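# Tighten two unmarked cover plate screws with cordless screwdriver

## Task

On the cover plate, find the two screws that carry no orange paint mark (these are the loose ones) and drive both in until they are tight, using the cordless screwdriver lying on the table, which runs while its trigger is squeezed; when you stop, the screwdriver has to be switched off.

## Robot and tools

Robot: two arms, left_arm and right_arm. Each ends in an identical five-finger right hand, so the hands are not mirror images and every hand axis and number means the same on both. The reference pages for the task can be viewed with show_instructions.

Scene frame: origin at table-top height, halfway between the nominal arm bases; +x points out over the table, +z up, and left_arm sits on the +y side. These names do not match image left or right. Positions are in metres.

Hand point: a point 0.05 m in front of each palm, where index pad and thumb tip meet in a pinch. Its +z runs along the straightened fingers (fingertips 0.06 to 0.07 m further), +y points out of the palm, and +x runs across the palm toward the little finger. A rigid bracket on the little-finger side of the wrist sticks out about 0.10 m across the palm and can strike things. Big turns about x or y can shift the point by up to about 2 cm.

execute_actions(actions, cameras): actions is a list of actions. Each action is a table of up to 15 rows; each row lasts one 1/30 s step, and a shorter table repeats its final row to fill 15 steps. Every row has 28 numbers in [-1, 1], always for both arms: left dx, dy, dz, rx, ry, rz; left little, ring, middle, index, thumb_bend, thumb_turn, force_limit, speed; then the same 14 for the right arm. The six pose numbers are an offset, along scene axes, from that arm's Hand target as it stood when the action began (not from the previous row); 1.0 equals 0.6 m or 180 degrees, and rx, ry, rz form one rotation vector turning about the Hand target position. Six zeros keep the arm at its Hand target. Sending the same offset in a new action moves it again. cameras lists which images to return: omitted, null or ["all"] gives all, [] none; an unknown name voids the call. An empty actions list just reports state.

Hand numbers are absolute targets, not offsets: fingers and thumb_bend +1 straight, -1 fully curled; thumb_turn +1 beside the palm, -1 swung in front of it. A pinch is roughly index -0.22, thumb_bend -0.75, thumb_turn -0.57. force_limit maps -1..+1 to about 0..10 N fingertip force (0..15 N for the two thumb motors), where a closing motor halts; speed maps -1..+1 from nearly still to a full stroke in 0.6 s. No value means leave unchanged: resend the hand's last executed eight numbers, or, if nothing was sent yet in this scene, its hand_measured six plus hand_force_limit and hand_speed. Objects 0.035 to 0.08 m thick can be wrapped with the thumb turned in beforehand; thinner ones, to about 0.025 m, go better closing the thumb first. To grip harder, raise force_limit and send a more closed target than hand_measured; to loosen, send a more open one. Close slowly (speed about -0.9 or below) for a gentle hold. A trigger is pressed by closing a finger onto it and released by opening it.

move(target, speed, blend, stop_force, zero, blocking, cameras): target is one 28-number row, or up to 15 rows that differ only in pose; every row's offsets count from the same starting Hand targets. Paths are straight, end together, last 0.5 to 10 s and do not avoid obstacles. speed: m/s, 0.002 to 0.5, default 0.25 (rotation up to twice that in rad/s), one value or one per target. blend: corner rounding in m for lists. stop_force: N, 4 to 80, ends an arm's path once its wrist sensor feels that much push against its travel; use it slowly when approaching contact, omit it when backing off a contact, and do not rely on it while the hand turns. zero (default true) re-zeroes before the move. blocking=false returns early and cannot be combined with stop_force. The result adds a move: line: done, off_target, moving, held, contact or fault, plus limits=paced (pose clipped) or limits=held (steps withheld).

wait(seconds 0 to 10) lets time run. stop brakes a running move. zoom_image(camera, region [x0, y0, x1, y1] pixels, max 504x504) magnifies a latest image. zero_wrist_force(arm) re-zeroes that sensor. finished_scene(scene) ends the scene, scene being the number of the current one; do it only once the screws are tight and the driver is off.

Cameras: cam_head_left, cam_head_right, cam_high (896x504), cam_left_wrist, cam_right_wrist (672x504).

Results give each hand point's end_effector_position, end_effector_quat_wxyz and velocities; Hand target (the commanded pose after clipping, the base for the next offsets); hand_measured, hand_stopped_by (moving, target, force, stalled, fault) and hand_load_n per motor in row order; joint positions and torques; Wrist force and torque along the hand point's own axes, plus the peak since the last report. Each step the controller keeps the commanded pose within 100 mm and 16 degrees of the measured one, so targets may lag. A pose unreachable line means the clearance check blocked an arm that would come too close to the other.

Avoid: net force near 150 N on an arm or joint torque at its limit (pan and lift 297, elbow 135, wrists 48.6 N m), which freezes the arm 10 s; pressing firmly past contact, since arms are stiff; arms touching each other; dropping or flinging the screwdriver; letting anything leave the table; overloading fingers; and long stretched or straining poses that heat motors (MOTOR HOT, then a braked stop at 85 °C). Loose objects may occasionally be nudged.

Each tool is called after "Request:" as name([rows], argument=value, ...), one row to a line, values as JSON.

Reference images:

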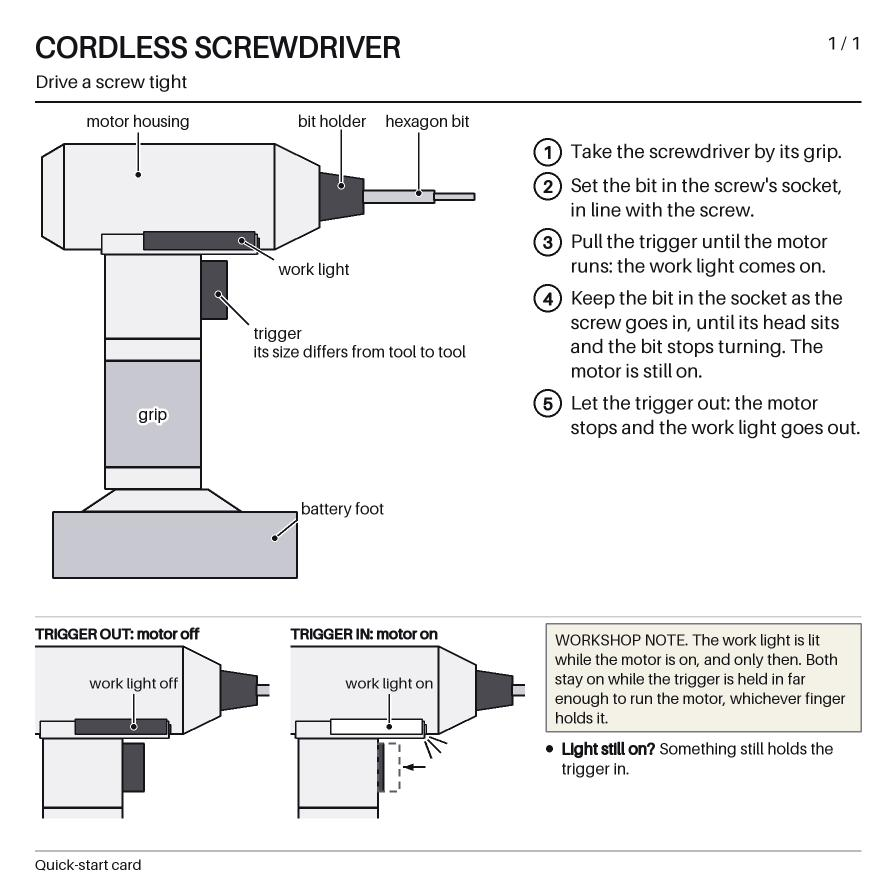

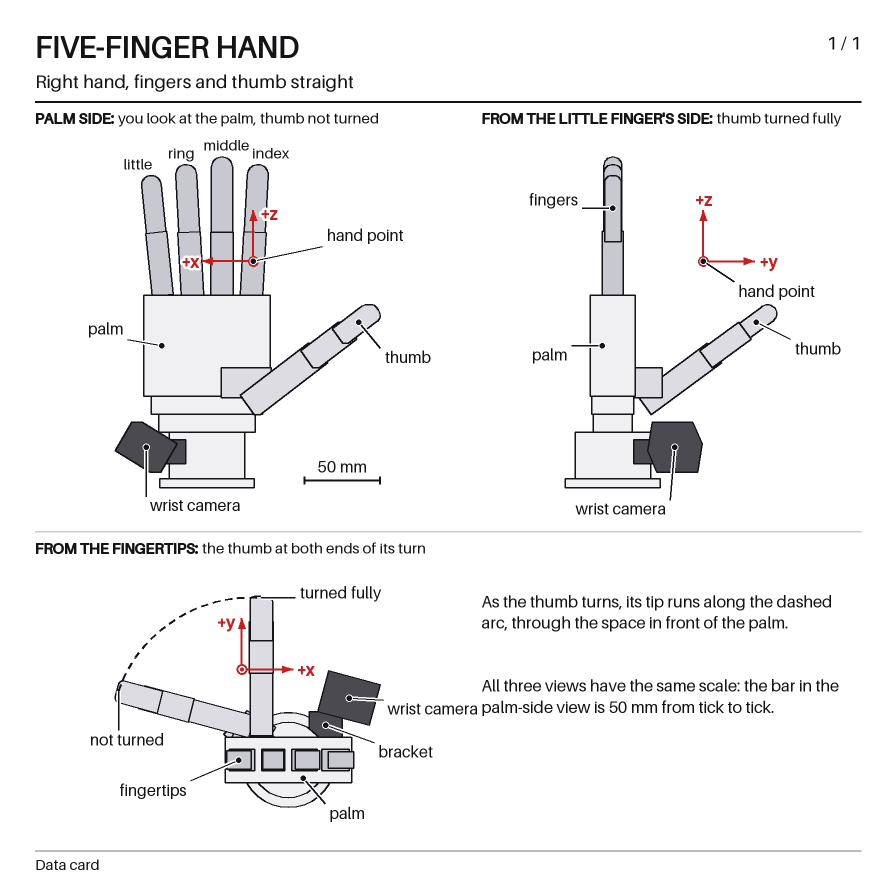

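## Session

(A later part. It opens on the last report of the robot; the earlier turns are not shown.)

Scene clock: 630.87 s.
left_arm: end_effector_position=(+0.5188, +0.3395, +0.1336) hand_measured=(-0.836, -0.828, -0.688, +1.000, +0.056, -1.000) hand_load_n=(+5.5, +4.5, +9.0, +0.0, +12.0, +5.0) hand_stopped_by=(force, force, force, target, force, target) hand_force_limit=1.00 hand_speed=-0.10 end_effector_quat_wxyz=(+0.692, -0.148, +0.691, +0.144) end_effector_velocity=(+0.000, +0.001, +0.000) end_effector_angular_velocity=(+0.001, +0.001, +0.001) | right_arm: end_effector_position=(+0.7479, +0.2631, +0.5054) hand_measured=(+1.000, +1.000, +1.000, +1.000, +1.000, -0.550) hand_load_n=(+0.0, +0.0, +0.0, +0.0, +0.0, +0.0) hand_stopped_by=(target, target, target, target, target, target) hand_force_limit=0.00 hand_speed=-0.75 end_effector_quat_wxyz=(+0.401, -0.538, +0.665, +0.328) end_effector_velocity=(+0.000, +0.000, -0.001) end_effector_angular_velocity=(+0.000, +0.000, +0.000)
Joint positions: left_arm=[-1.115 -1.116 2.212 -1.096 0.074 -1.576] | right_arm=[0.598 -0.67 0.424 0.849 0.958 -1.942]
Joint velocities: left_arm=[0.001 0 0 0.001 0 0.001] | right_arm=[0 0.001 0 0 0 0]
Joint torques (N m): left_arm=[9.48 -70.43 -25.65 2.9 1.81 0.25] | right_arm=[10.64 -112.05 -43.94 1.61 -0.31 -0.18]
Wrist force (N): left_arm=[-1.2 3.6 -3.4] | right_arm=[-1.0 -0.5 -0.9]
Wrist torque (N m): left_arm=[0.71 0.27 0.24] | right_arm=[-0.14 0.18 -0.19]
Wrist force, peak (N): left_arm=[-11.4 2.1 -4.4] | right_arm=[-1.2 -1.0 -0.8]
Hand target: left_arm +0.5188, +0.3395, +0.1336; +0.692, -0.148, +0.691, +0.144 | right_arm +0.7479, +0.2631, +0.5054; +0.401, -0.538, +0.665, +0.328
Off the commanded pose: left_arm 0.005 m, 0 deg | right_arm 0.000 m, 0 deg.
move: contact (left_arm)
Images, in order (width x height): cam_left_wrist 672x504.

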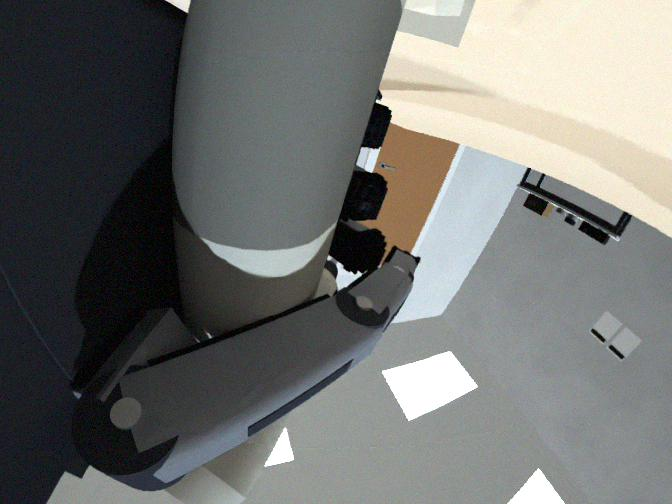

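Request:
move(target=[0,0,0,0,0,0,-0.7,-0.7,-0.6,1,-0.5,-1,0,-0.7,0,0,0,0,0,0,1,1,1,1,1,-0.55,0.0,-0.75], speed=0.01, cameras=["cam_left_wrist"])

Request:
move(target=[0,0,0,0,0,0,-0.5,-0.5,-0.4,1,0.3,-1,0,-0.7,0,0,0,0,0,0,1,1,1,1,1,-0.55,0.0,-0.75], speed=0.01)

Request:
zoom_image(camera="cam_right_wrist", region=[480, 0, 672, 100])

Scene clock: 631.80 s.
left_arm: end_effector_position=(+0.5188, +0.3395, +0.1336) hand_measured=(-0.700, -0.700, -0.602, +1.000, +0.052, -1.000) hand_load_n=(+0.0, +0.0, -4.0, +0.0, +3.0, +1.5) hand_stopped_by=(target, target, target, target, force, target) hand_force_limit=0.00 hand_speed=-0.70 end_effector_quat_wxyz=(+0.692, -0.148, +0.691, +0.144) end_effector_velocity=(+0.000, +0.000, +0.000) end_effector_angular_velocity=(+0.001, +0.000, +0.000) | right_arm: end_effector_position=(+0.7479, +0.2631, +0.5054) hand_measured=(+1.000, +1.000, +1.000, +1.000, +1.000, -0.550) hand_load_n=(+0.0, +0.0, +0.0, +0.0, +0.0, +0.0) hand_stopped_by=(target, target, target, target, target, target) hand_force_limit=0.00 hand_speed=-0.75 end_effector_quat_wxyz=(+0.401, -0.538, +0.665, +0.328) end_effector_velocity=(+0.000, +0.000, -0.001) end_effector_angular_velocity=(-0.001, +0.001, +0.000)
Joint positions: left_arm=[-1.115 -1.116 2.212 -1.096 0.074 -1.576] | right_arm=[0.598 -0.67 0.424 0.849 0.958 -1.942]
Joint velocities: left_arm=[0 0 0 0 0 0] | right_arm=[0 0.001 0 0.001 0 0]
Joint torques (N m): left_arm=[7.05 -71.02 -26.43 2.75 1.6 1.17] | right_arm=[11.39 -112.4 -44.05 1.64 -0.17 -0.03]
Wrist force (N): left_arm=[4.7 3.5 -2.7] | right_arm=[-0.8 -0.3 -0.8]
Wrist torque (N m): left_arm=[0.73 0.21 0.02] | right_arm=[-0.12 0.16 -0.18]
Wrist force, peak (N): left_arm=[5.3 3.5 -3.1] | right_arm=[-0.8 -1.0 -1.1]
Hand target: left_arm +0.5188, +0.3395, +0.1336; +0.692, -0.148, +0.691, +0.144 | right_arm +0.7479, +0.2631, +0.5054; +0.401, -0.538, +0.665, +0.328
Off the commanded pose: left_arm 0.000 m, 0 deg | right_arm 0.000 m, 0 deg.
move: done
Images, in order (width x height): cam_left_wrist 672x504.

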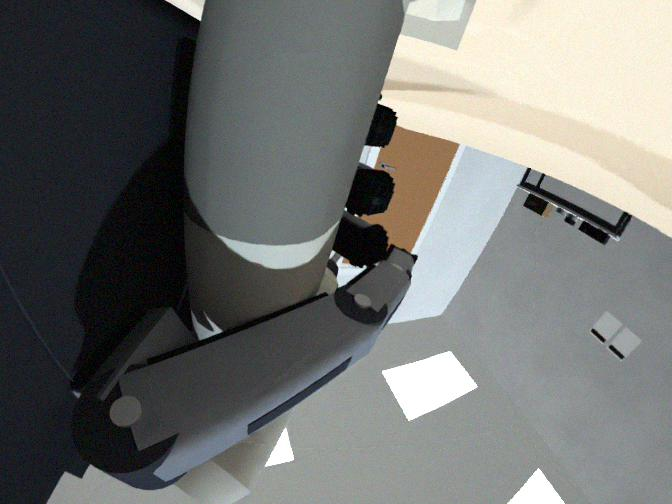

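Scene clock: 632.87 s.
left_arm: end_effector_position=(+0.5188, +0.3395, +0.1336) hand_measured=(-0.500, -0.500, -0.400, +1.000, +0.300, -1.000) hand_load_n=(+0.0, +0.0, +0.0, +0.0, +0.0, +0.0) hand_stopped_by=(target, target, target, target, target, target) hand_force_limit=0.00 hand_speed=-0.70 end_effector_quat_wxyz=(+0.692, -0.148, +0.691, +0.144) end_effector_velocity=(+0.000, +0.000, +0.000) end_effector_angular_velocity=(-0.001, +0.000, +0.000) | right_arm: end_effector_position=(+0.7479, +0.2631, +0.5054) hand_measured=(+1.000, +1.000, +1.000, +1.000, +1.000, -0.550) hand_load_n=(+0.0, +0.0, +0.0, +0.0, -0.5, +0.0) hand_stopped_by=(target, target, target, target, target, target) hand_force_limit=0.00 hand_speed=-0.75 end_effector_quat_wxyz=(+0.401, -0.538, +0.665, +0.328) end_effector_velocity=(+0.000, +0.000, +0.002) end_effector_angular_velocity=(+0.001, -0.001, +0.000)
Joint positions: left_arm=[-1.115 -1.116 2.212 -1.096 0.074 -1.576] | right_arm=[0.598 -0.67 0.424 0.849 0.958 -1.942]
Joint velocities: left_arm=[0 0 0 0 0 0] | right_arm=[0 -0.002 0 0 0 0]
Joint torques (N m): left_arm=[7.74 -65.45 -27.59 1.49 1.81 2.01] | right_arm=[11.23 -112.49 -44.09 1.62 -0.13 -0.02]
Wrist force (N): left_arm=[3.9 3.2 -2.1] | right_arm=[-1.0 -0.3 -1.1]
Wrist torque (N m): left_arm=[0.65 0.28 -0.01] | right_arm=[-0.10 0.19 -0.19]
Wrist force, peak (N): left_arm=[5.7 3.4 -3.0] | right_arm=[-1.2 -0.5 -1.1]
Hand target: left_arm +0.5188, +0.3395, +0.1336; +0.692, -0.148, +0.691, +0.144 | right_arm +0.7479, +0.2631, +0.5054; +0.401, -0.538, +0.665, +0.328
Off the commanded pose: left_arm 0.000 m, 0 deg | right_arm 0.000 m, 0 deg.
move: done

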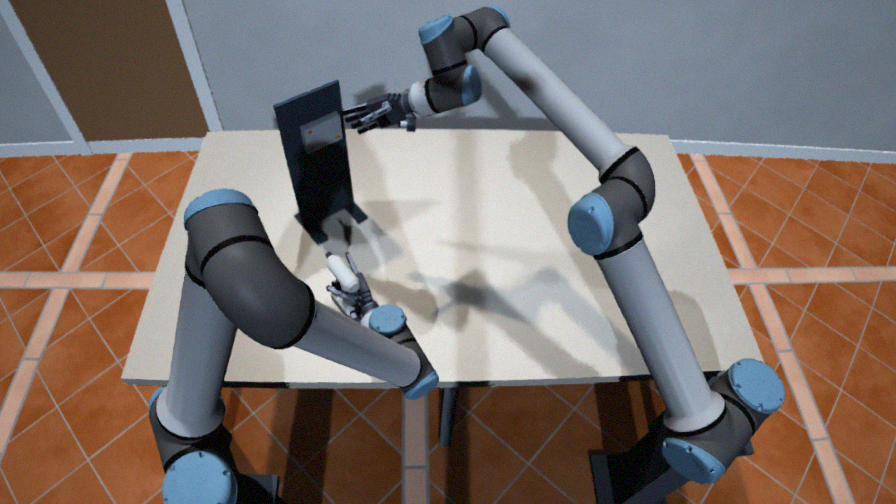

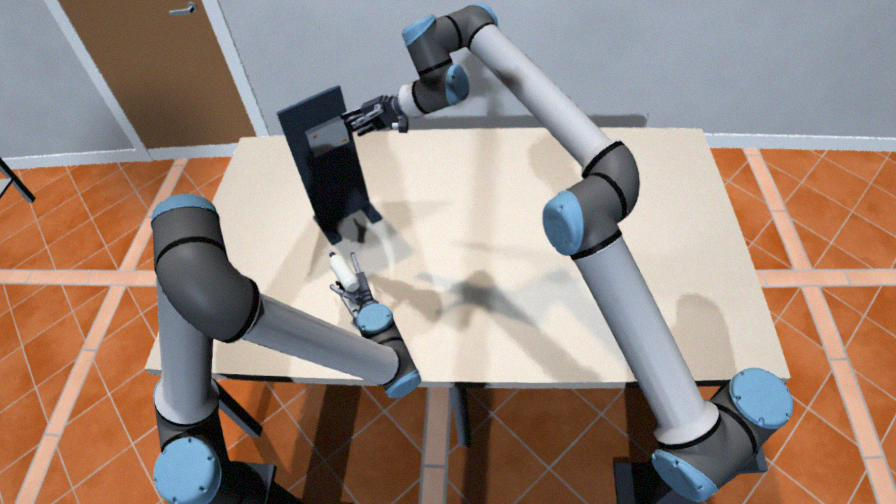

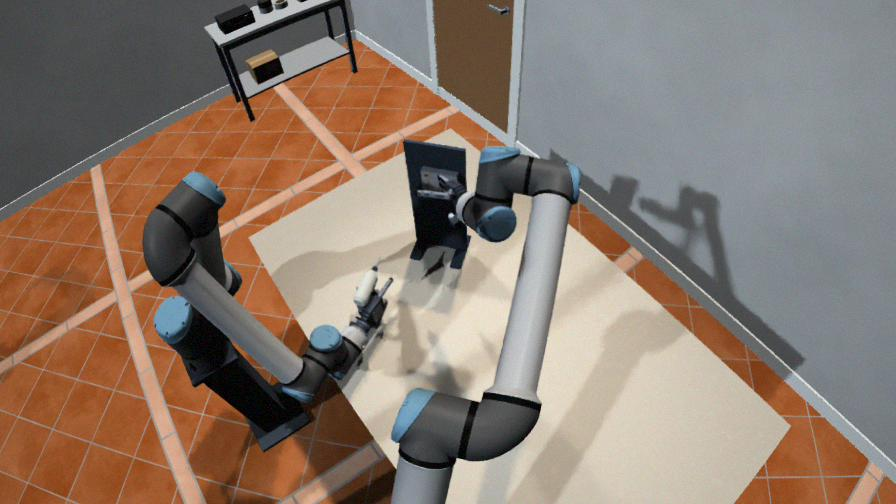

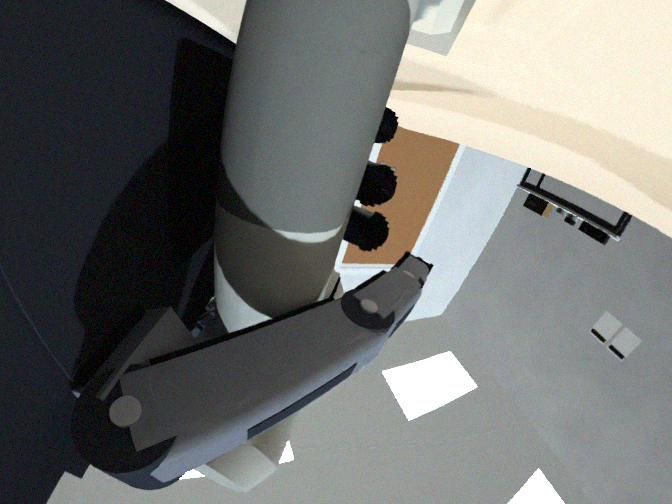

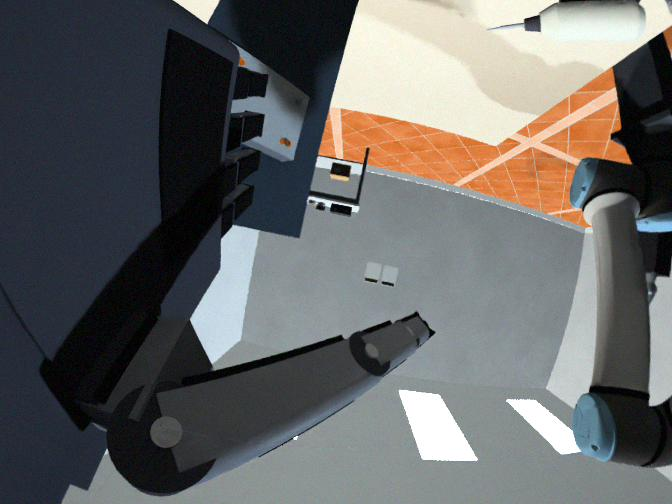

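Scaled by 2.625 from the camera's 672x504 image, which has a finer 960x720 frame.

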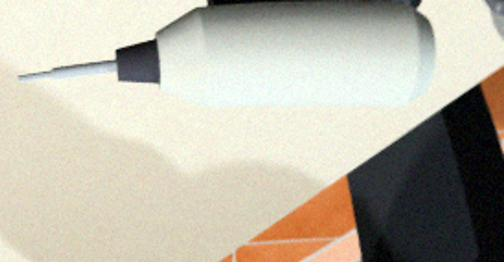

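Request:
move(target=[0,0,0,0,0,0,-0.2,-0.2,-0.1,1,0.8,-1,0,-0.6,0,0,0,0,0,0,1,1,1,1,1,-0.55,0.0,-0.75], speed=0.01, cameras=["cam_left_wrist"])

Request:
move(target=[0,0,-0.01,0,0,0,-0.2,-0.2,-0.1,1,0.8,-1,0,-0.6,0,0,0,0,0,0,1,1,1,1,1,-0.55,0.0,-0.75], speed=0.006, stop_force=6, cameras=["cam_high","cam_left_wrist"])

Request:
zoom_image(camera="cam_high", region=[310, 240, 420, 380])

Scene clock: 634.53 s.
left_arm: end_effector_position=(+0.5188, +0.3395, +0.1336) hand_measured=(-0.200, -0.200, -0.100, +1.000, +0.800, -1.000) hand_load_n=(+0.0, +0.0, +0.0, +0.0, +0.0, +0.0) hand_stopped_by=(target, target, target, target, target, target) hand_force_limit=0.00 hand_speed=-0.60 end_effector_quat_wxyz=(+0.692, -0.148, +0.691, +0.144) end_effector_velocity=(+0.000, -0.001, +0.000) end_effector_angular_velocity=(-0.001, +0.000, -0.001) | right_arm: end_effector_position=(+0.7479, +0.2631, +0.5054) hand_measured=(+1.000, +1.000, +1.000, +1.000, +1.000, -0.550) hand_load_n=(+0.0, +0.0, +0.0, +0.0, +0.0, +0.0) hand_stopped_by=(target, target, target, target, target, target) hand_force_limit=0.00 hand_speed=-0.75 end_effector_quat_wxyz=(+0.401, -0.538, +0.665, +0.328) end_effector_velocity=(+0.000, +0.000, +0.001) end_effector_angular_velocity=(+0.000, +0.001, +0.000)
Joint positions: left_arm=[-1.115 -1.116 2.212 -1.096 0.074 -1.576] | right_arm=[0.598 -0.67 0.424 0.849 0.958 -1.942]
Joint velocities: left_arm=[-0.001 0 0 -0.001 0 0] | right_arm=[0 0 0 0.001 0 0]
Joint torques (N m): left_arm=[7.55 -69.25 -28.88 0.96 2 2.46] | right_arm=[11.35 -111.73 -43.63 1.72 -0.34 0]
Wrist force (N): left_arm=[4.4 2.9 -2.3] | right_arm=[-1.0 -0.8 -1.0]
Wrist torque (N m): left_arm=[0.61 0.39 -0.01] | right_arm=[-0.19 0.19 -0.21]
Wrist force, peak (N): left_arm=[5.8 3.2 -3.4] | right_arm=[-1.3 -0.8 -0.9]
Hand target: left_arm +0.5188, +0.3395, +0.1336; +0.692, -0.148, +0.691, +0.144 | right_arm +0.7479, +0.2631, +0.5054; +0.401, -0.538, +0.665, +0.328
Off the commanded pose: left_arm 0.000 m, 0 deg | right_arm 0.000 m, 0 deg.
move: done
Images, in order (width x height): cam_left_wrist 672x504.

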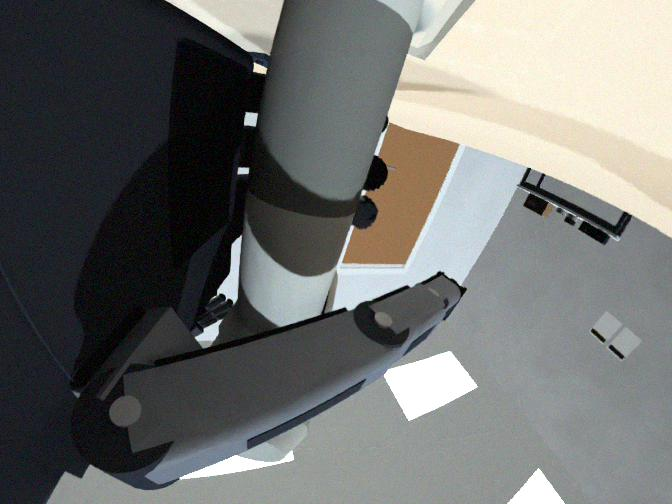

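Scene clock: 636.17 s.
left_arm: end_effector_position=(+0.5188, +0.3395, +0.1275) hand_measured=(-0.200, -0.200, -0.100, +1.000, +0.800, -1.000) hand_load_n=(+0.0, +0.0, +0.0, +0.0, +0.0, -0.5) hand_stopped_by=(target, target, target, target, target, target) hand_force_limit=0.00 hand_speed=-0.60 end_effector_quat_wxyz=(+0.692, -0.148, +0.691, +0.144) end_effector_velocity=(+0.000, -0.001, +0.000) end_effector_angular_velocity=(+0.000, +0.000, -0.001) | right_arm: end_effector_position=(+0.7479, +0.2631, +0.5054) hand_measured=(+1.000, +1.000, +1.000, +1.000, +1.000, -0.550) hand_load_n=(+0.0, +0.0, +0.0, +0.0, +0.0, +0.0) hand_stopped_by=(target, target, target, target, target, target) hand_force_limit=0.00 hand_speed=-0.75 end_effector_quat_wxyz=(+0.401, -0.538, +0.665, +0.328) end_effector_velocity=(+0.001, +0.000, -0.001) end_effector_angular_velocity=(+0.000, -0.001, +0.000)
Joint positions: left_arm=[-1.115 -1.105 2.213 -1.108 0.074 -1.576] | right_arm=[0.598 -0.67 0.424 0.849 0.958 -1.942]
Joint velocities: left_arm=[-0.001 0 0 -0.001 0.001 0.001] | right_arm=[0 0.001 0 -0.001 0 0]
Joint torques (N m): left_arm=[6.97 -64.46 -5.24 -3.66 1.66 3.79] | right_arm=[10.92 -111.33 -43.93 1.43 -0.24 -0.13]
Wrist force (N): left_arm=[-0.8 3.4 -3.0] | right_arm=[-0.8 -0.5 -0.6]
Wrist torque (N m): left_arm=[0.72 0.31 -0.08] | right_arm=[-0.16 0.14 -0.18]
Wrist force, peak (N): left_arm=[5.2 3.4 -2.6] | right_arm=[-1.1 -0.7 -1.3]
Hand target: left_arm +0.5188, +0.3395, +0.1276; +0.692, -0.148, +0.691, +0.144 | right_arm +0.7479, +0.2631, +0.5054; +0.401, -0.538, +0.665, +0.328
Off the commanded pose: left_arm 0.000 m, 0 deg | right_arm 0.000 m, 0 deg.
move: done
Images, in order (width x height): cam_high 896x504, cam_left_wrist 672x504.

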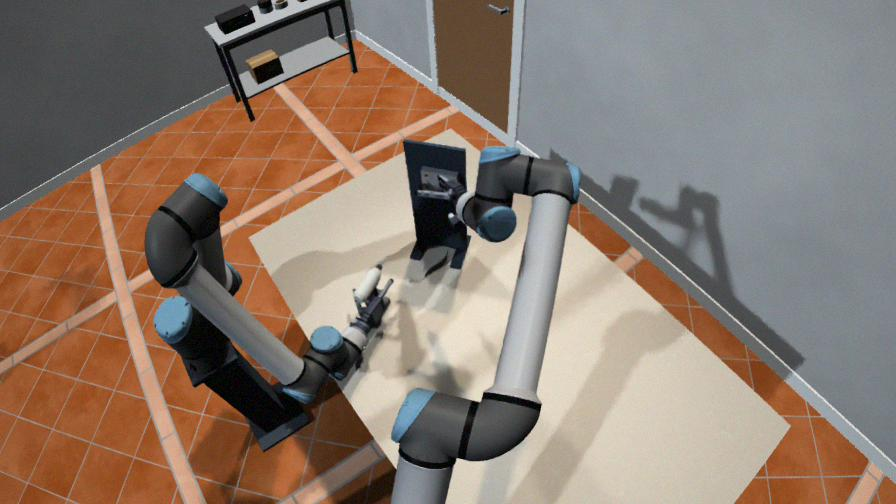

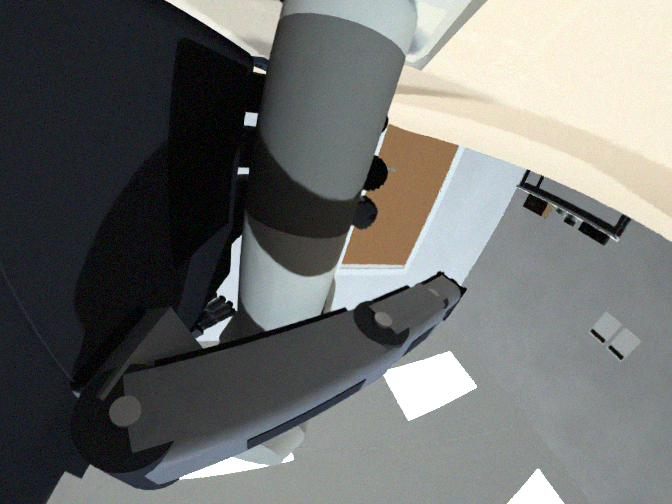

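Scaled by 3.600.

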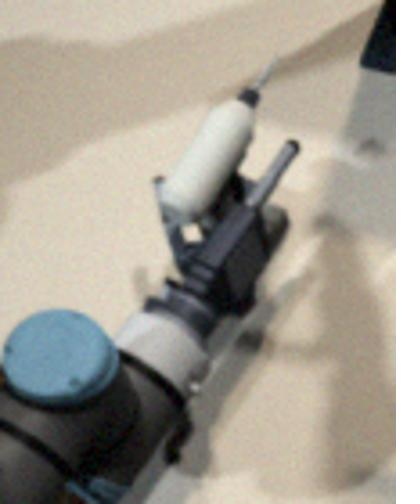

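Request:
move(target=[0,0,0,0,0,0,0.5,0.5,0.5,1,1,-1,0,-0.6,0,0,0,0,0,0,1,1,1,1,1,-0.55,0.0,-0.75], cameras=["cam_high","cam_left_wrist","cam_right_wrist"])

Scene clock: 638.33 s.
left_arm: end_effector_position=(+0.5188, +0.3395, +0.1276) hand_measured=(+0.500, +0.500, +0.500, +1.000, +1.000, -1.000) hand_load_n=(+0.0, +0.0, +0.0, +0.0, +0.0, -0.5) hand_stopped_by=(target, target, target, target, target, target) hand_force_limit=0.00 hand_speed=-0.60 end_effector_quat_wxyz=(+0.692, -0.148, +0.691, +0.144) end_effector_velocity=(+0.000, +0.000, +0.000) end_effector_angular_velocity=(+0.000, +0.000, +0.000) | right_arm: end_effector_position=(+0.7479, +0.2631, +0.5054) hand_measured=(+1.000, +1.000, +1.000, +1.000, +1.000, -0.550) hand_load_n=(+0.0, +0.0, +0.0, +0.0, +0.0, +0.0) hand_stopped_by=(target, target, target, target, target, target) hand_force_limit=0.00 hand_speed=-0.75 end_effector_quat_wxyz=(+0.401, -0.538, +0.665, +0.328) end_effector_velocity=(+0.000, +0.000, +0.002) end_effector_angular_velocity=(+0.001, -0.002, -0.001)
Joint positions: left_arm=[-1.115 -1.105 2.213 -1.108 0.074 -1.576] | right_arm=[0.598 -0.67 0.424 0.849 0.958 -1.942]
Joint velocities: left_arm=[0 0.001 0 0.001 0 -0.002] | right_arm=[0 -0.002 0 0 0 0]
Joint torques (N m): left_arm=[7.42 -68.17 -7.19 -3.11 1.43 3.98] | right_arm=[11.35 -111.77 -44.03 1.56 -0.26 -0.07]
Wrist force (N): left_arm=[-0.5 3.3 -3.0] | right_arm=[-0.8 -0.4 -0.9]
Wrist torque (N m): left_arm=[0.71 0.28 -0.05] | right_arm=[-0.14 0.16 -0.19]
Wrist force, peak (N): left_arm=[-0.8 3.6 -3.0] | right_arm=[-1.4 -0.7 -1.0]
Hand target: left_arm +0.5188, +0.3395, +0.1276; +0.692, -0.148, +0.691, +0.144 | right_arm +0.7479, +0.2631, +0.5054; +0.401, -0.538, +0.665, +0.328
Off the commanded pose: left_arm 0.000 m, 0 deg | right_arm 0.000 m, 0 deg.
move: done
Images, in order (width x height): cam_high 896x504, cam_left_wrist 672x504, cam_right_wrist 672x504.

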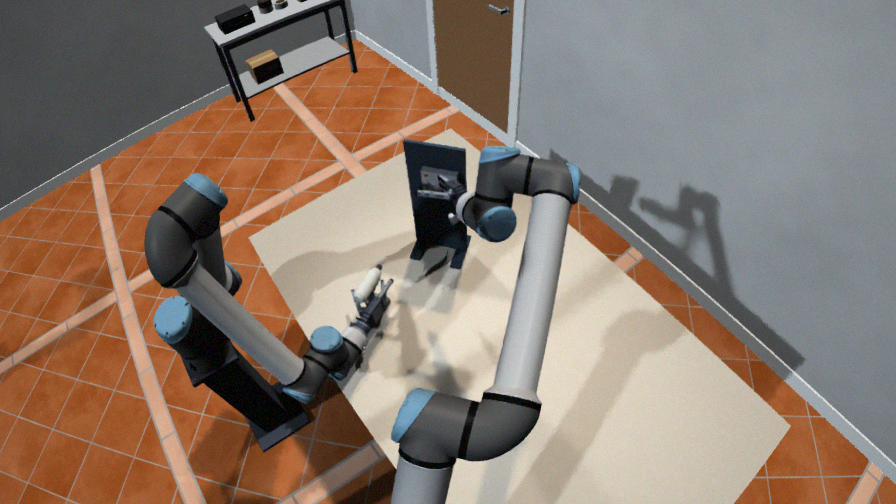

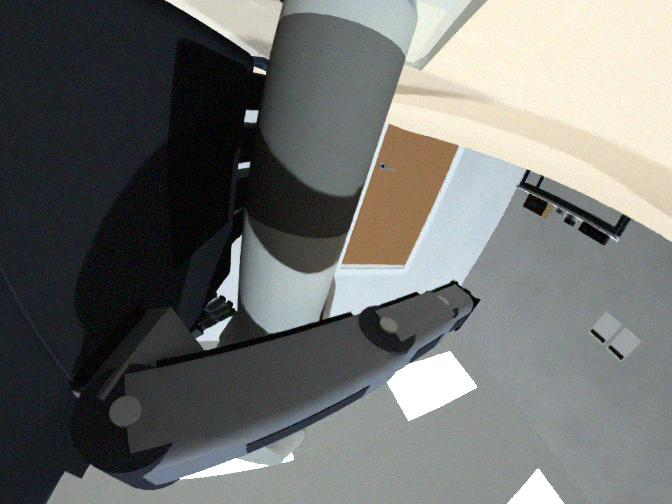

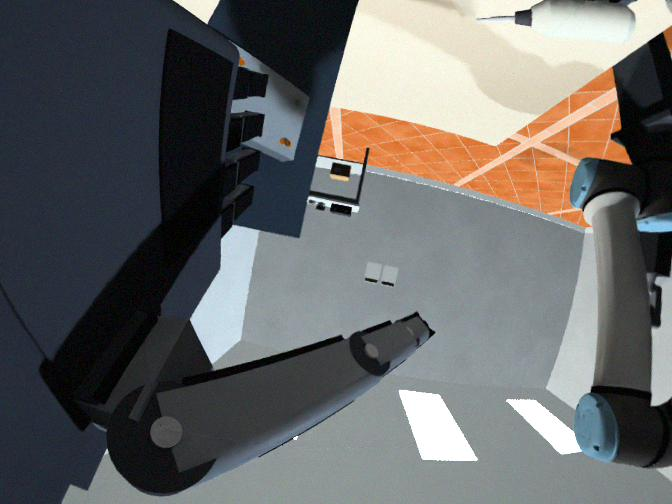

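Request:
move(target=[0,0,-0.002,0,0,0,1,1,1,1,1,-1,0,-0.6,0,0,0,0,0,0,1,1,1,1,1,-0.55,0.0,-0.75], cameras=["cam_left_wrist"], speed=0.02)

Request:
move(target=[-0.0305,-0.0136,0,0,0,0,1,1,1,1,1,-1,0,-0.6,0,0,0,0,0,0,1,1,1,1,1,-0.55,0.0,-0.75], cameras=["cam_high","cam_left_wrist"], speed=0.02, stop_force=4)

Scene clock: 639.60 s.
left_arm: end_effector_position=(+0.5188, +0.3395, +0.1264) hand_measured=(+1.000, +1.000, +1.000, +1.000, +1.000, -1.000) hand_load_n=(+0.0, +0.0, +0.0, +0.0, +0.0, +0.0) hand_stopped_by=(target, target, target, target, target, target) hand_force_limit=0.00 hand_speed=-0.60 end_effector_quat_wxyz=(+0.692, -0.148, +0.691, +0.144) end_effector_velocity=(+0.000, +0.001, +0.000) end_effector_angular_velocity=(+0.000, +0.000, +0.002) | right_arm: end_effector_position=(+0.7479, +0.2631, +0.5054) hand_measured=(+1.000, +1.000, +1.000, +1.000, +1.000, -0.550) hand_load_n=(+0.0, +0.0, +0.0, +0.0, +0.0, -0.5) hand_stopped_by=(target, target, target, target, target, target) hand_force_limit=0.00 hand_speed=-0.75 end_effector_quat_wxyz=(+0.401, -0.538, +0.665, +0.328) end_effector_velocity=(-0.001, +0.000, +0.001) end_effector_angular_velocity=(+0.000, +0.000, +0.000)
Joint positions: left_arm=[-1.115 -1.103 2.213 -1.11 0.074 -1.576] | right_arm=[0.598 -0.67 0.424 0.849 0.958 -1.942]
Joint velocities: left_arm=[0.001 0 0 0 -0.001 0] | right_arm=[0 -0.001 0 0.001 0 0]
Joint torques (N m): left_arm=[4.54 -38.34 -5.81 -3.09 1.15 0.86] | right_arm=[11.71 -110.62 -43.44 1.55 -0.33 -0.01]
Wrist force (N): left_arm=[-1.0 3.5 -2.5] | right_arm=[-1.0 -0.5 -0.9]
Wrist torque (N m): left_arm=[0.72 0.34 -0.07] | right_arm=[-0.14 0.18 -0.20]
Wrist force, peak (N): left_arm=[-0.6 3.9 -2.9] | right_arm=[-1.5 -0.6 -0.9]
Hand target: left_arm +0.5188, +0.3395, +0.1264; +0.692, -0.148, +0.691, +0.144 | right_arm +0.7479, +0.2631, +0.5054; +0.401, -0.538, +0.665, +0.328
Off the commanded pose: left_arm 0.000 m, 0 deg | right_arm 0.000 m, 0 deg.
move: done
Images, in order (width x height): cam_left_wrist 672x504.

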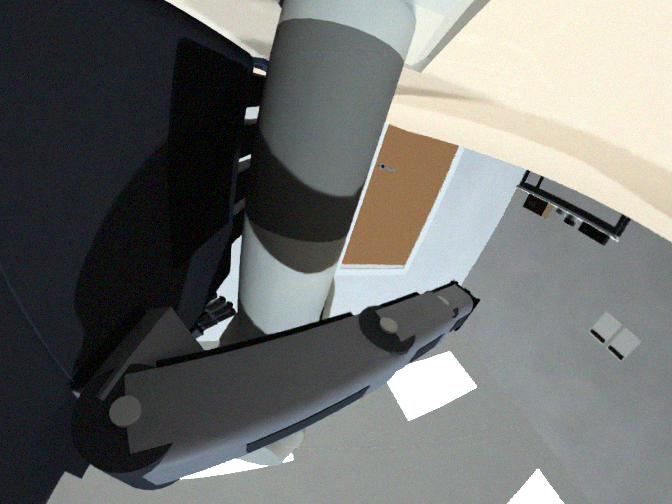

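Scene clock: 641.60 s.
left_arm: end_effector_position=(+0.5005, +0.3313, +0.1264) hand_measured=(+1.000, +1.000, +1.000, +1.000, +1.000, -1.000) hand_load_n=(+0.0, +0.0, +0.0, +0.0, +0.0, -0.5) hand_stopped_by=(target, target, target, target, target, target) hand_force_limit=0.00 hand_speed=-0.60 end_effector_quat_wxyz=(+0.692, -0.148, +0.691, +0.144) end_effector_velocity=(+0.000, +0.000, +0.000) end_effector_angular_velocity=(+0.001, +0.001, +0.001) | right_arm: end_effector_position=(+0.7479, +0.2631, +0.5054) hand_measured=(+1.000, +1.000, +1.000, +1.000, +1.000, -0.550) hand_load_n=(+0.0, +0.0, +0.0, +0.0, +0.0, +0.0) hand_stopped_by=(target, target, target, target, target, target) hand_force_limit=0.00 hand_speed=-0.75 end_effector_quat_wxyz=(+0.401, -0.538, +0.665, +0.328) end_effector_velocity=(+0.000, +0.000, +0.000) end_effector_angular_velocity=(+0.001, -0.001, +0.000)
Joint positions: left_arm=[-1.153 -1.11 2.227 -1.117 0.036 -1.577] | right_arm=[0.598 -0.67 0.424 0.849 0.958 -1.942]
Joint velocities: left_arm=[0 0 0 0 -0.001 0.001] | right_arm=[0 0 0 -0.001 0 0]
Joint torques (N m): left_arm=[9.06 -66.22 -5.05 -4.16 2.19 4.17] | right_arm=[11.47 -111.95 -43.77 1.59 -0.37 -0.14]
Wrist force (N): left_arm=[-0.1 3.4 -2.9] | right_arm=[-0.8 -0.6 -0.7]
Wrist torque (N m): left_arm=[0.69 0.21 -0.02] | right_arm=[-0.16 0.14 -0.19]
Wrist force, peak (N): left_arm=[-0.6 3.6 -3.0] | right_arm=[-1.1 -0.9 -1.1]
Hand target: left_arm +0.5005, +0.3313, +0.1264; +0.692, -0.148, +0.691, +0.144 | right_arm +0.7479, +0.2631, +0.5054; +0.401, -0.538, +0.665, +0.328
Off the commanded pose: left_arm 0.000 m, 0 deg | right_arm 0.000 m, 0 deg.
move: done
Images, in order (width x height): cam_high 896x504, cam_left_wrist 672x504.

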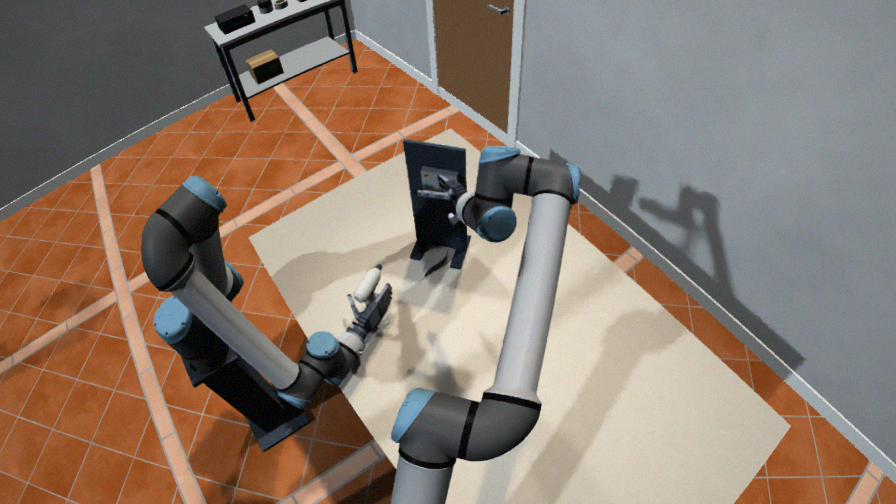

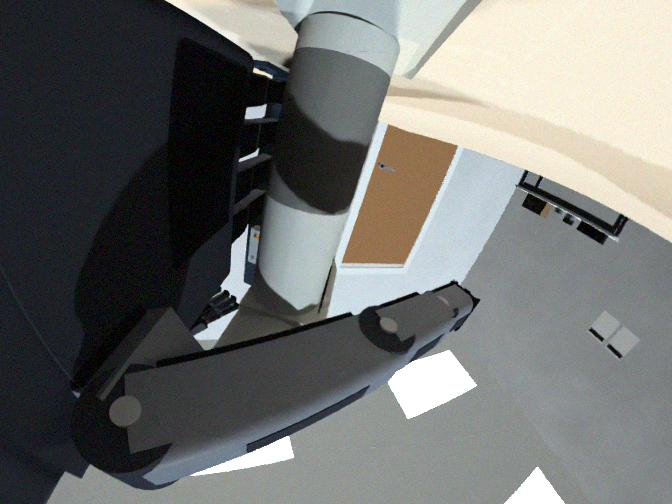

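Request:
move(target=[-0.085,-0.038,0,0,0,0,1,1,1,1,1,-1,0,-0.6,0,0,0,0,0,0,1,1,1,1,1,-0.55,0.0,-0.75], cameras=["cam_high","cam_left_wrist"], speed=0.03, stop_force=4)

Scene clock: 644.53 s.
left_arm: end_effector_position=(+0.4494, +0.3086, +0.1264) hand_measured=(+1.000, +1.000, +1.000, +1.000, +1.000, -1.000) hand_load_n=(+0.0, +0.0, +0.0, +0.0, +0.0, +0.0) hand_stopped_by=(target, target, target, target, target, target) hand_force_limit=0.00 hand_speed=-0.60 end_effector_quat_wxyz=(+0.692, -0.148, +0.691, +0.144) end_effector_velocity=(+0.000, +0.000, +0.000) end_effector_angular_velocity=(+0.002, +0.001, +0.001) | right_arm: end_effector_position=(+0.7479, +0.2631, +0.5054) hand_measured=(+1.000, +1.000, +1.000, +1.000, +1.000, -0.550) hand_load_n=(+0.0, +0.0, +0.0, +0.0, +0.0, +0.0) hand_stopped_by=(target, target, target, target, target, target) hand_force_limit=0.00 hand_speed=-0.75 end_effector_quat_wxyz=(+0.401, -0.538, +0.665, +0.328) end_effector_velocity=(+0.000, +0.000, -0.001) end_effector_angular_velocity=(-0.001, +0.001, +0.000)
Joint positions: left_arm=[-1.262 -1.126 2.261 -1.137 -0.073 -1.575] | right_arm=[0.598 -0.67 0.424 0.849 0.958 -1.942]
Joint velocities: left_arm=[0.001 0 0 0 0 0.002] | right_arm=[0 0.001 0 0.001 0 0]
Joint torques (N m): left_arm=[7.55 -64.7 -4.9 -3.03 2.67 3.87] | right_arm=[11.93 -110.08 -43.84 1.54 -0.4 -0.15]
Wrist force (N): left_arm=[-0.8 3.2 -2.3] | right_arm=[-0.5 -0.4 -1.3]
Wrist torque (N m): left_arm=[0.63 0.28 -0.04] | right_arm=[-0.11 0.12 -0.17]
Wrist force, peak (N): left_arm=[-0.7 3.6 -2.8] | right_arm=[-1.0 -0.8 -1.2]
Hand target: left_arm +0.4494, +0.3086, +0.1264; +0.692, -0.148, +0.691, +0.144 | right_arm +0.7479, +0.2631, +0.5054; +0.401, -0.538, +0.665, +0.328
Off the commanded pose: left_arm 0.000 m, 0 deg | right_arm 0.000 m, 0 deg.
move: done
Images, in order (width x height): cam_high 896x504, cam_left_wrist 672x504.

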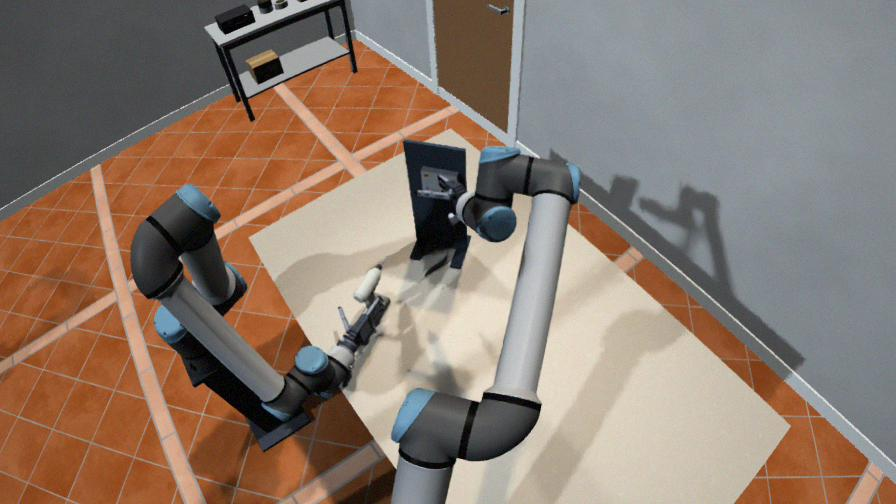

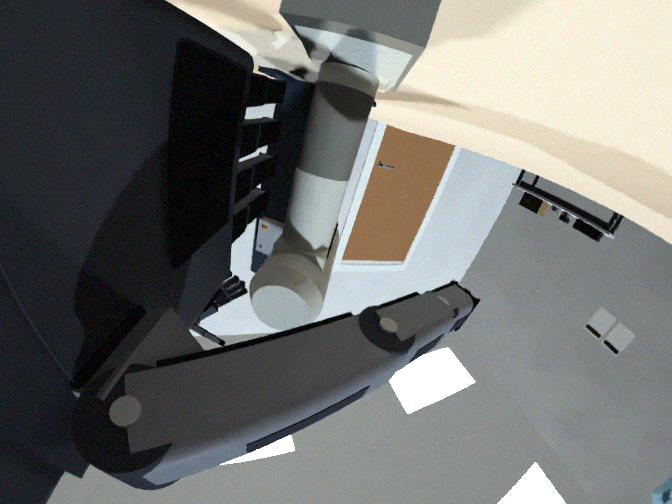

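Request:
move(target=[-0.1,-0.0445,0,0,0,0,1,1,1,1,1,-1,0,-0.6,0,0,0,0,0,0,1,1,1,1,1,-0.55,0.0,-0.75], cameras=["cam_high","cam_left_wrist","cam_head_left"], speed=0.06)

Request:
zoom_image(camera="cam_high", region=[310, 130, 530, 360])

Scene clock: 646.07 s.
left_arm: end_effector_position=(+0.3892, +0.2820, +0.1263) hand_measured=(+1.000, +1.000, +1.000, +1.000, +1.000, -1.000) hand_load_n=(+0.0, +0.0, +0.0, +0.0, +0.0, -0.5) hand_stopped_by=(target, target, target, target, target, target) hand_force_limit=0.00 hand_speed=-0.60 end_effector_quat_wxyz=(+0.692, -0.148, +0.692, +0.144) end_effector_velocity=(+0.002, +0.000, +0.000) end_effector_angular_velocity=(+0.000, +0.000, -0.001) | right_arm: end_effector_position=(+0.7479, +0.2631, +0.5054) hand_measured=(+1.000, +1.000, +1.000, +1.000, +1.000, -0.550) hand_load_n=(+0.0, +0.0, +0.0, +0.0, -0.5, +0.0) hand_stopped_by=(target, target, target, target, target, target) hand_force_limit=0.00 hand_speed=-0.75 end_effector_quat_wxyz=(+0.401, -0.538, +0.665, +0.328) end_effector_velocity=(+0.000, +0.000, +0.000) end_effector_angular_velocity=(-0.001, +0.001, +0.000)
Joint positions: left_arm=[-1.393 -1.139 2.287 -1.149 -0.204 -1.575] | right_arm=[0.598 -0.67 0.424 0.849 0.958 -1.942]
Joint velocities: left_arm=[0.003 0 0 0 0.004 0] | right_arm=[0 0 0 0.001 0 -0.001]
Joint torques (N m): left_arm=[15.45 -56.78 -15.6 -2.19 2.67 4.32] | right_arm=[10.94 -110.56 -43.72 1.55 -0.26 -0.17]
Wrist force (N): left_arm=[-0.5 3.7 -2.2] | right_arm=[-0.6 -0.5 -1.1]
Wrist torque (N m): left_arm=[0.71 0.24 -0.01] | right_arm=[-0.13 0.12 -0.17]
Wrist force, peak (N): left_arm=[-1.0 3.7 -3.3] | right_arm=[-0.9 -0.6 -1.3]
Hand target: left_arm +0.3892, +0.2820, +0.1263; +0.692, -0.148, +0.692, +0.144 | right_arm +0.7479, +0.2631, +0.5054; +0.401, -0.538, +0.665, +0.328
Off the commanded pose: left_arm 0.000 m, 0 deg | right_arm 0.000 m, 0 deg.
move: done
Images, in order (width x height): cam_head_left 896x504, cam_high 896x504, cam_left_wrist 672x504.

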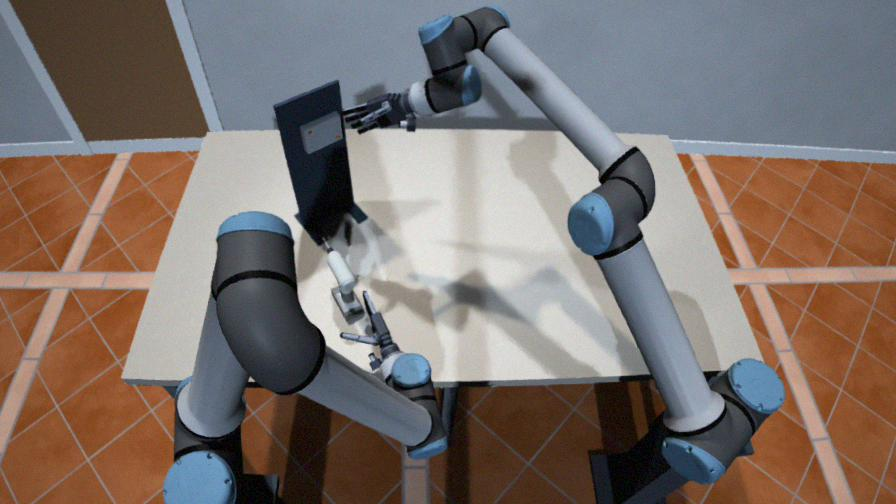

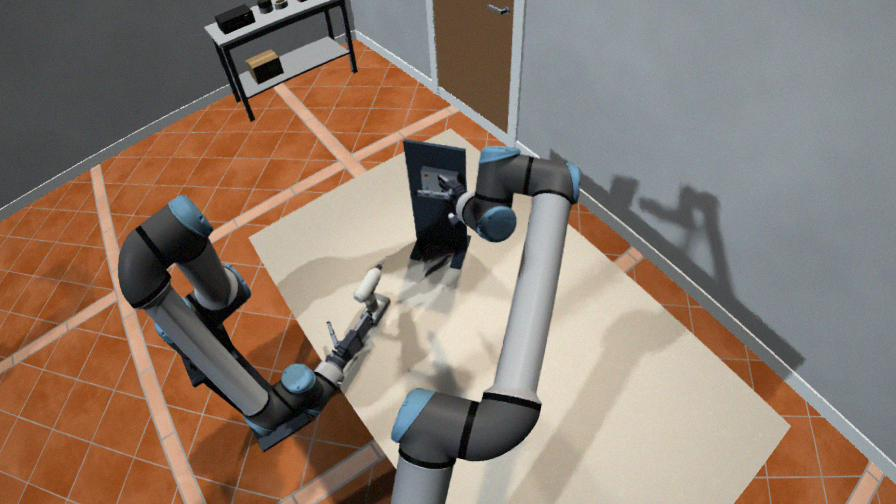

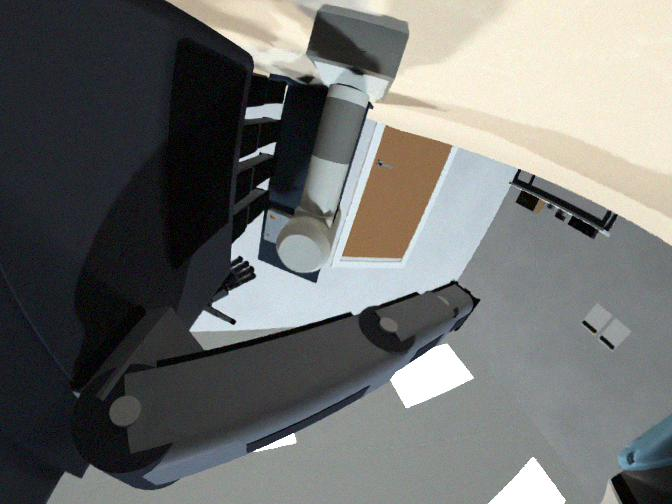

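Scaled by 2.191.

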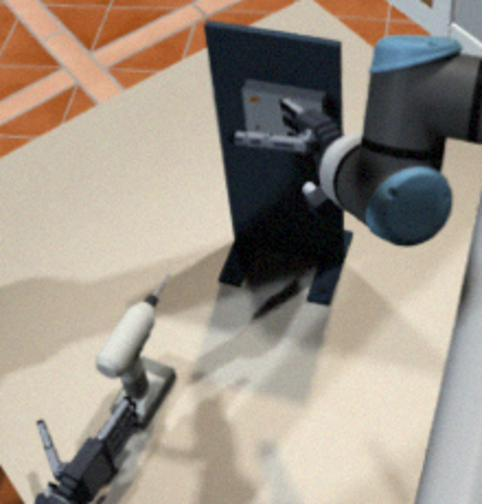

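Request:
finished_scene(scene=1)

The scene is finished.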